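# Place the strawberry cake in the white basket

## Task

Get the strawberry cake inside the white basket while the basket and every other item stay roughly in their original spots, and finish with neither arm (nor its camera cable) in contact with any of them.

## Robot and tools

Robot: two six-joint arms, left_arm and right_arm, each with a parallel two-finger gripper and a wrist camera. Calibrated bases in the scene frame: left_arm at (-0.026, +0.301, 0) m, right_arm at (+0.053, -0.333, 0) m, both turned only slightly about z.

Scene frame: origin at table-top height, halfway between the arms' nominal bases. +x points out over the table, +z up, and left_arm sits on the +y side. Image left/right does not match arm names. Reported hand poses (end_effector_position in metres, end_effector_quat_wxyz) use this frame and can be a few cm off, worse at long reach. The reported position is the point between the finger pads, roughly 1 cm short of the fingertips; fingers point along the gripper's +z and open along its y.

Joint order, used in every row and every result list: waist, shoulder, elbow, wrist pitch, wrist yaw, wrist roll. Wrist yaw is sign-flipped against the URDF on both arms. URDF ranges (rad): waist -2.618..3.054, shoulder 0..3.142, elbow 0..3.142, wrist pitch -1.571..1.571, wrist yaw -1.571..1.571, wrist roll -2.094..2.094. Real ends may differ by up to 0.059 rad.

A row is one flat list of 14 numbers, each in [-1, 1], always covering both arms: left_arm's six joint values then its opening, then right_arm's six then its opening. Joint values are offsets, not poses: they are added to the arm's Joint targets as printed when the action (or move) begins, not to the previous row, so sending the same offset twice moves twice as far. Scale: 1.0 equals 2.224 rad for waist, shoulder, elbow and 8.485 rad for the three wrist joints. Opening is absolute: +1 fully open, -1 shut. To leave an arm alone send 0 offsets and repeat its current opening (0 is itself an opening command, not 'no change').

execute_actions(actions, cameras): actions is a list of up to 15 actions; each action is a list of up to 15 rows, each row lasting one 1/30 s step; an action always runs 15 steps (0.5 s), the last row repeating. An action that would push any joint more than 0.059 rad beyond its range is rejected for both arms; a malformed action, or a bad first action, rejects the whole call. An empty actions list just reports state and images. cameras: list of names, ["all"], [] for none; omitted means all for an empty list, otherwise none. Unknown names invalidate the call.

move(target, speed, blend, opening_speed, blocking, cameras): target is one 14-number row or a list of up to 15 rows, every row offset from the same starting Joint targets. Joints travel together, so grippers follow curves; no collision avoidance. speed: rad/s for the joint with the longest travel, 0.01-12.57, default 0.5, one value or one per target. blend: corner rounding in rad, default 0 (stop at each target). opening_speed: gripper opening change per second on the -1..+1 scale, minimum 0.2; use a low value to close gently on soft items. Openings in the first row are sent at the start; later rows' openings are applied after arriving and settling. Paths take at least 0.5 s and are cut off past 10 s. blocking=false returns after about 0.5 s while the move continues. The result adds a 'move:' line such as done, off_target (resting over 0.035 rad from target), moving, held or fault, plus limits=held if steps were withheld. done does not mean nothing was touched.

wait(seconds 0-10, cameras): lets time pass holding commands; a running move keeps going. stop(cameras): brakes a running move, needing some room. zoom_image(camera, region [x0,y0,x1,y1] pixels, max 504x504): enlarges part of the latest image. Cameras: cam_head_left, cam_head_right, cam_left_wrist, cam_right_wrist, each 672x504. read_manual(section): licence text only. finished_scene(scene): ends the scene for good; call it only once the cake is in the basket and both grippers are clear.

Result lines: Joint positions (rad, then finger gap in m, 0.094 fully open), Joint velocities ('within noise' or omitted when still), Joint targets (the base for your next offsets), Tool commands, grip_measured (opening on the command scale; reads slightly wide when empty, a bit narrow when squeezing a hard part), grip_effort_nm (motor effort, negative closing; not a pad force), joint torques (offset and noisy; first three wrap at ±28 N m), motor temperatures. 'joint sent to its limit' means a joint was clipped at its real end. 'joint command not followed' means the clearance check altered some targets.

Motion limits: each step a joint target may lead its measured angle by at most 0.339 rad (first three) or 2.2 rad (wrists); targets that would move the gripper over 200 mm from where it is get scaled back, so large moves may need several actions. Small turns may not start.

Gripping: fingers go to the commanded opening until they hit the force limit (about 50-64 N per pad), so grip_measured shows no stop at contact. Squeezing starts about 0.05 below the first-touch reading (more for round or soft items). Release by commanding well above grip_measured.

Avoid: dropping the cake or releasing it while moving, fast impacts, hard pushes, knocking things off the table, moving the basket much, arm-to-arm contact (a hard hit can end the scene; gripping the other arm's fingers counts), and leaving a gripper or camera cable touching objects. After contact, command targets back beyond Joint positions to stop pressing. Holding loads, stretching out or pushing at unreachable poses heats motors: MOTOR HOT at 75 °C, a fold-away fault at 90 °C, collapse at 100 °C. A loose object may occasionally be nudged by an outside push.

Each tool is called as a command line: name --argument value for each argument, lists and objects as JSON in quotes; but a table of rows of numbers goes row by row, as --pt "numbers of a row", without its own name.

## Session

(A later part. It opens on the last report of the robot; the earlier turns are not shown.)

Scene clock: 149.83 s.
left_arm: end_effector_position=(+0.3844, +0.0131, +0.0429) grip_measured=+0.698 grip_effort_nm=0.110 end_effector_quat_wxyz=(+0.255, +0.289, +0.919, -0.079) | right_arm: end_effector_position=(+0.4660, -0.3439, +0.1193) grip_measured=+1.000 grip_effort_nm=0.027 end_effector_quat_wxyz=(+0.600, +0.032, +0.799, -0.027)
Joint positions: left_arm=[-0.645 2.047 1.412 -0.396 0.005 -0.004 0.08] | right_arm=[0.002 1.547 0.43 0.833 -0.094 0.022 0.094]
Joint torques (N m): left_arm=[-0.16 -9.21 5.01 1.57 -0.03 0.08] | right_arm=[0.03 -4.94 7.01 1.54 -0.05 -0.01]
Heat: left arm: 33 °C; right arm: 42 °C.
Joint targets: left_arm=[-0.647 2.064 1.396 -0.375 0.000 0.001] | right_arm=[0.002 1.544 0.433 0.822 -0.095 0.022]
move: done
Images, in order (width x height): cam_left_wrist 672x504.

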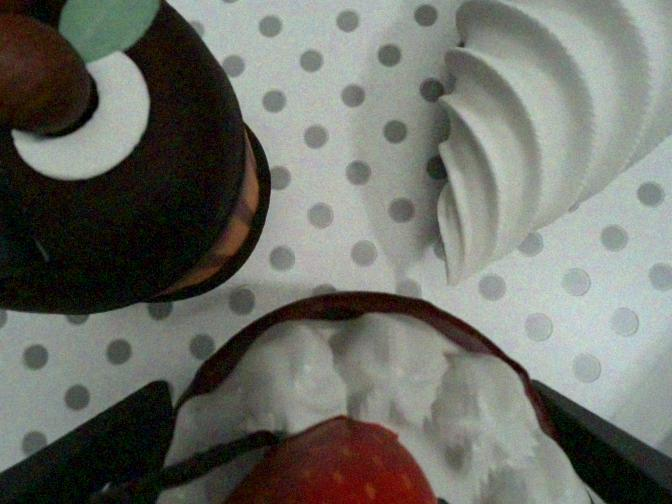

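move --pt "0 0 0 0 0 0 0.85 0 0 0 0 0 0 1" --pt "0 -0.146 0.0364 -0.0451 0 0 0.85 0 0 0 0 0 0 1" --opening_speed 0.6 --cameras '["all"]'

Scene clock: 159.90 s.
left_arm: end_effector_position=(+0.3387, +0.0459, +0.1475) grip_measured=+0.848 grip_effort_nm=0.115 end_effector_quat_wxyz=(+0.250, +0.289, +0.921, -0.076) | right_arm: end_effector_position=(+0.4660, -0.3439, +0.1193) grip_measured=+1.000 grip_effort_nm=0.032 end_effector_quat_wxyz=(+0.600, +0.032, +0.799, -0.027)
Joint positions: left_arm=[-0.645 1.755 1.452 -0.739 0.007 -0.004 0.087] | right_arm=[0.002 1.547 0.43 0.833 -0.094 0.022 0.094]
Joint torques (N m): left_arm=[-0.17 -9.65 8.62 1.16 -0.06 0.07] | right_arm=[0.05 -4.94 6.99 1.54 -0.05 -0.01]
Motor temperatures (°C): left_arm=[23 34 28 31 23 20 25] | right_arm=[23 31 28 42 23 21 21]
Heat: left arm: 34 °C; right arm: 42 °C.
Joint targets: left_arm=[-0.647 1.739 1.477 -0.758 0.000 0.001] | right_arm=[0.002 1.544 0.433 0.822 -0.095 0.022]
move: done

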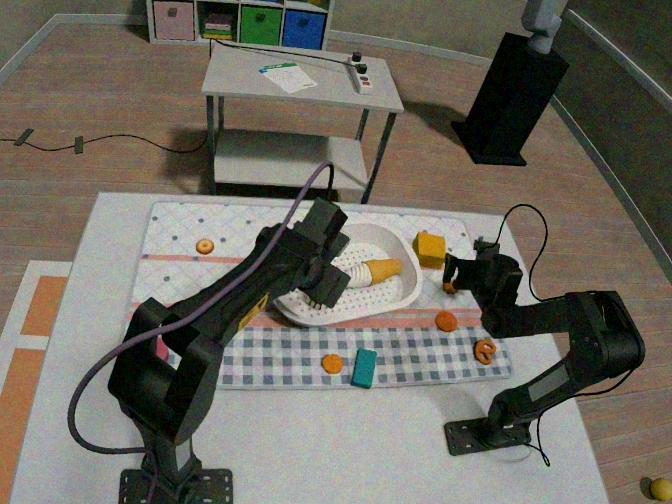

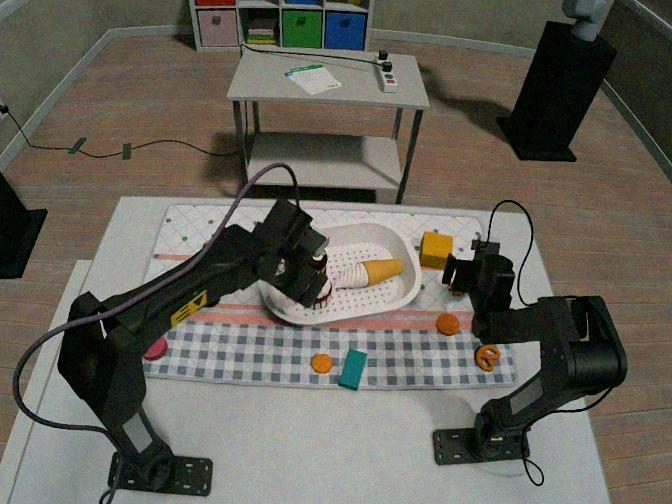

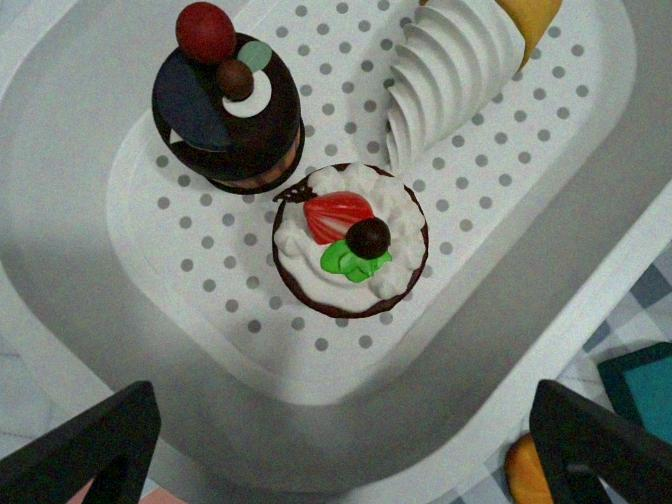

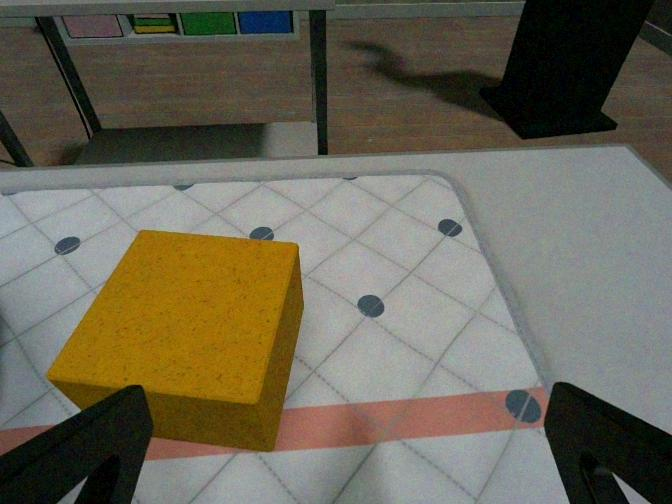

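finished_scene --scene 1

The scene is finished: the task was done.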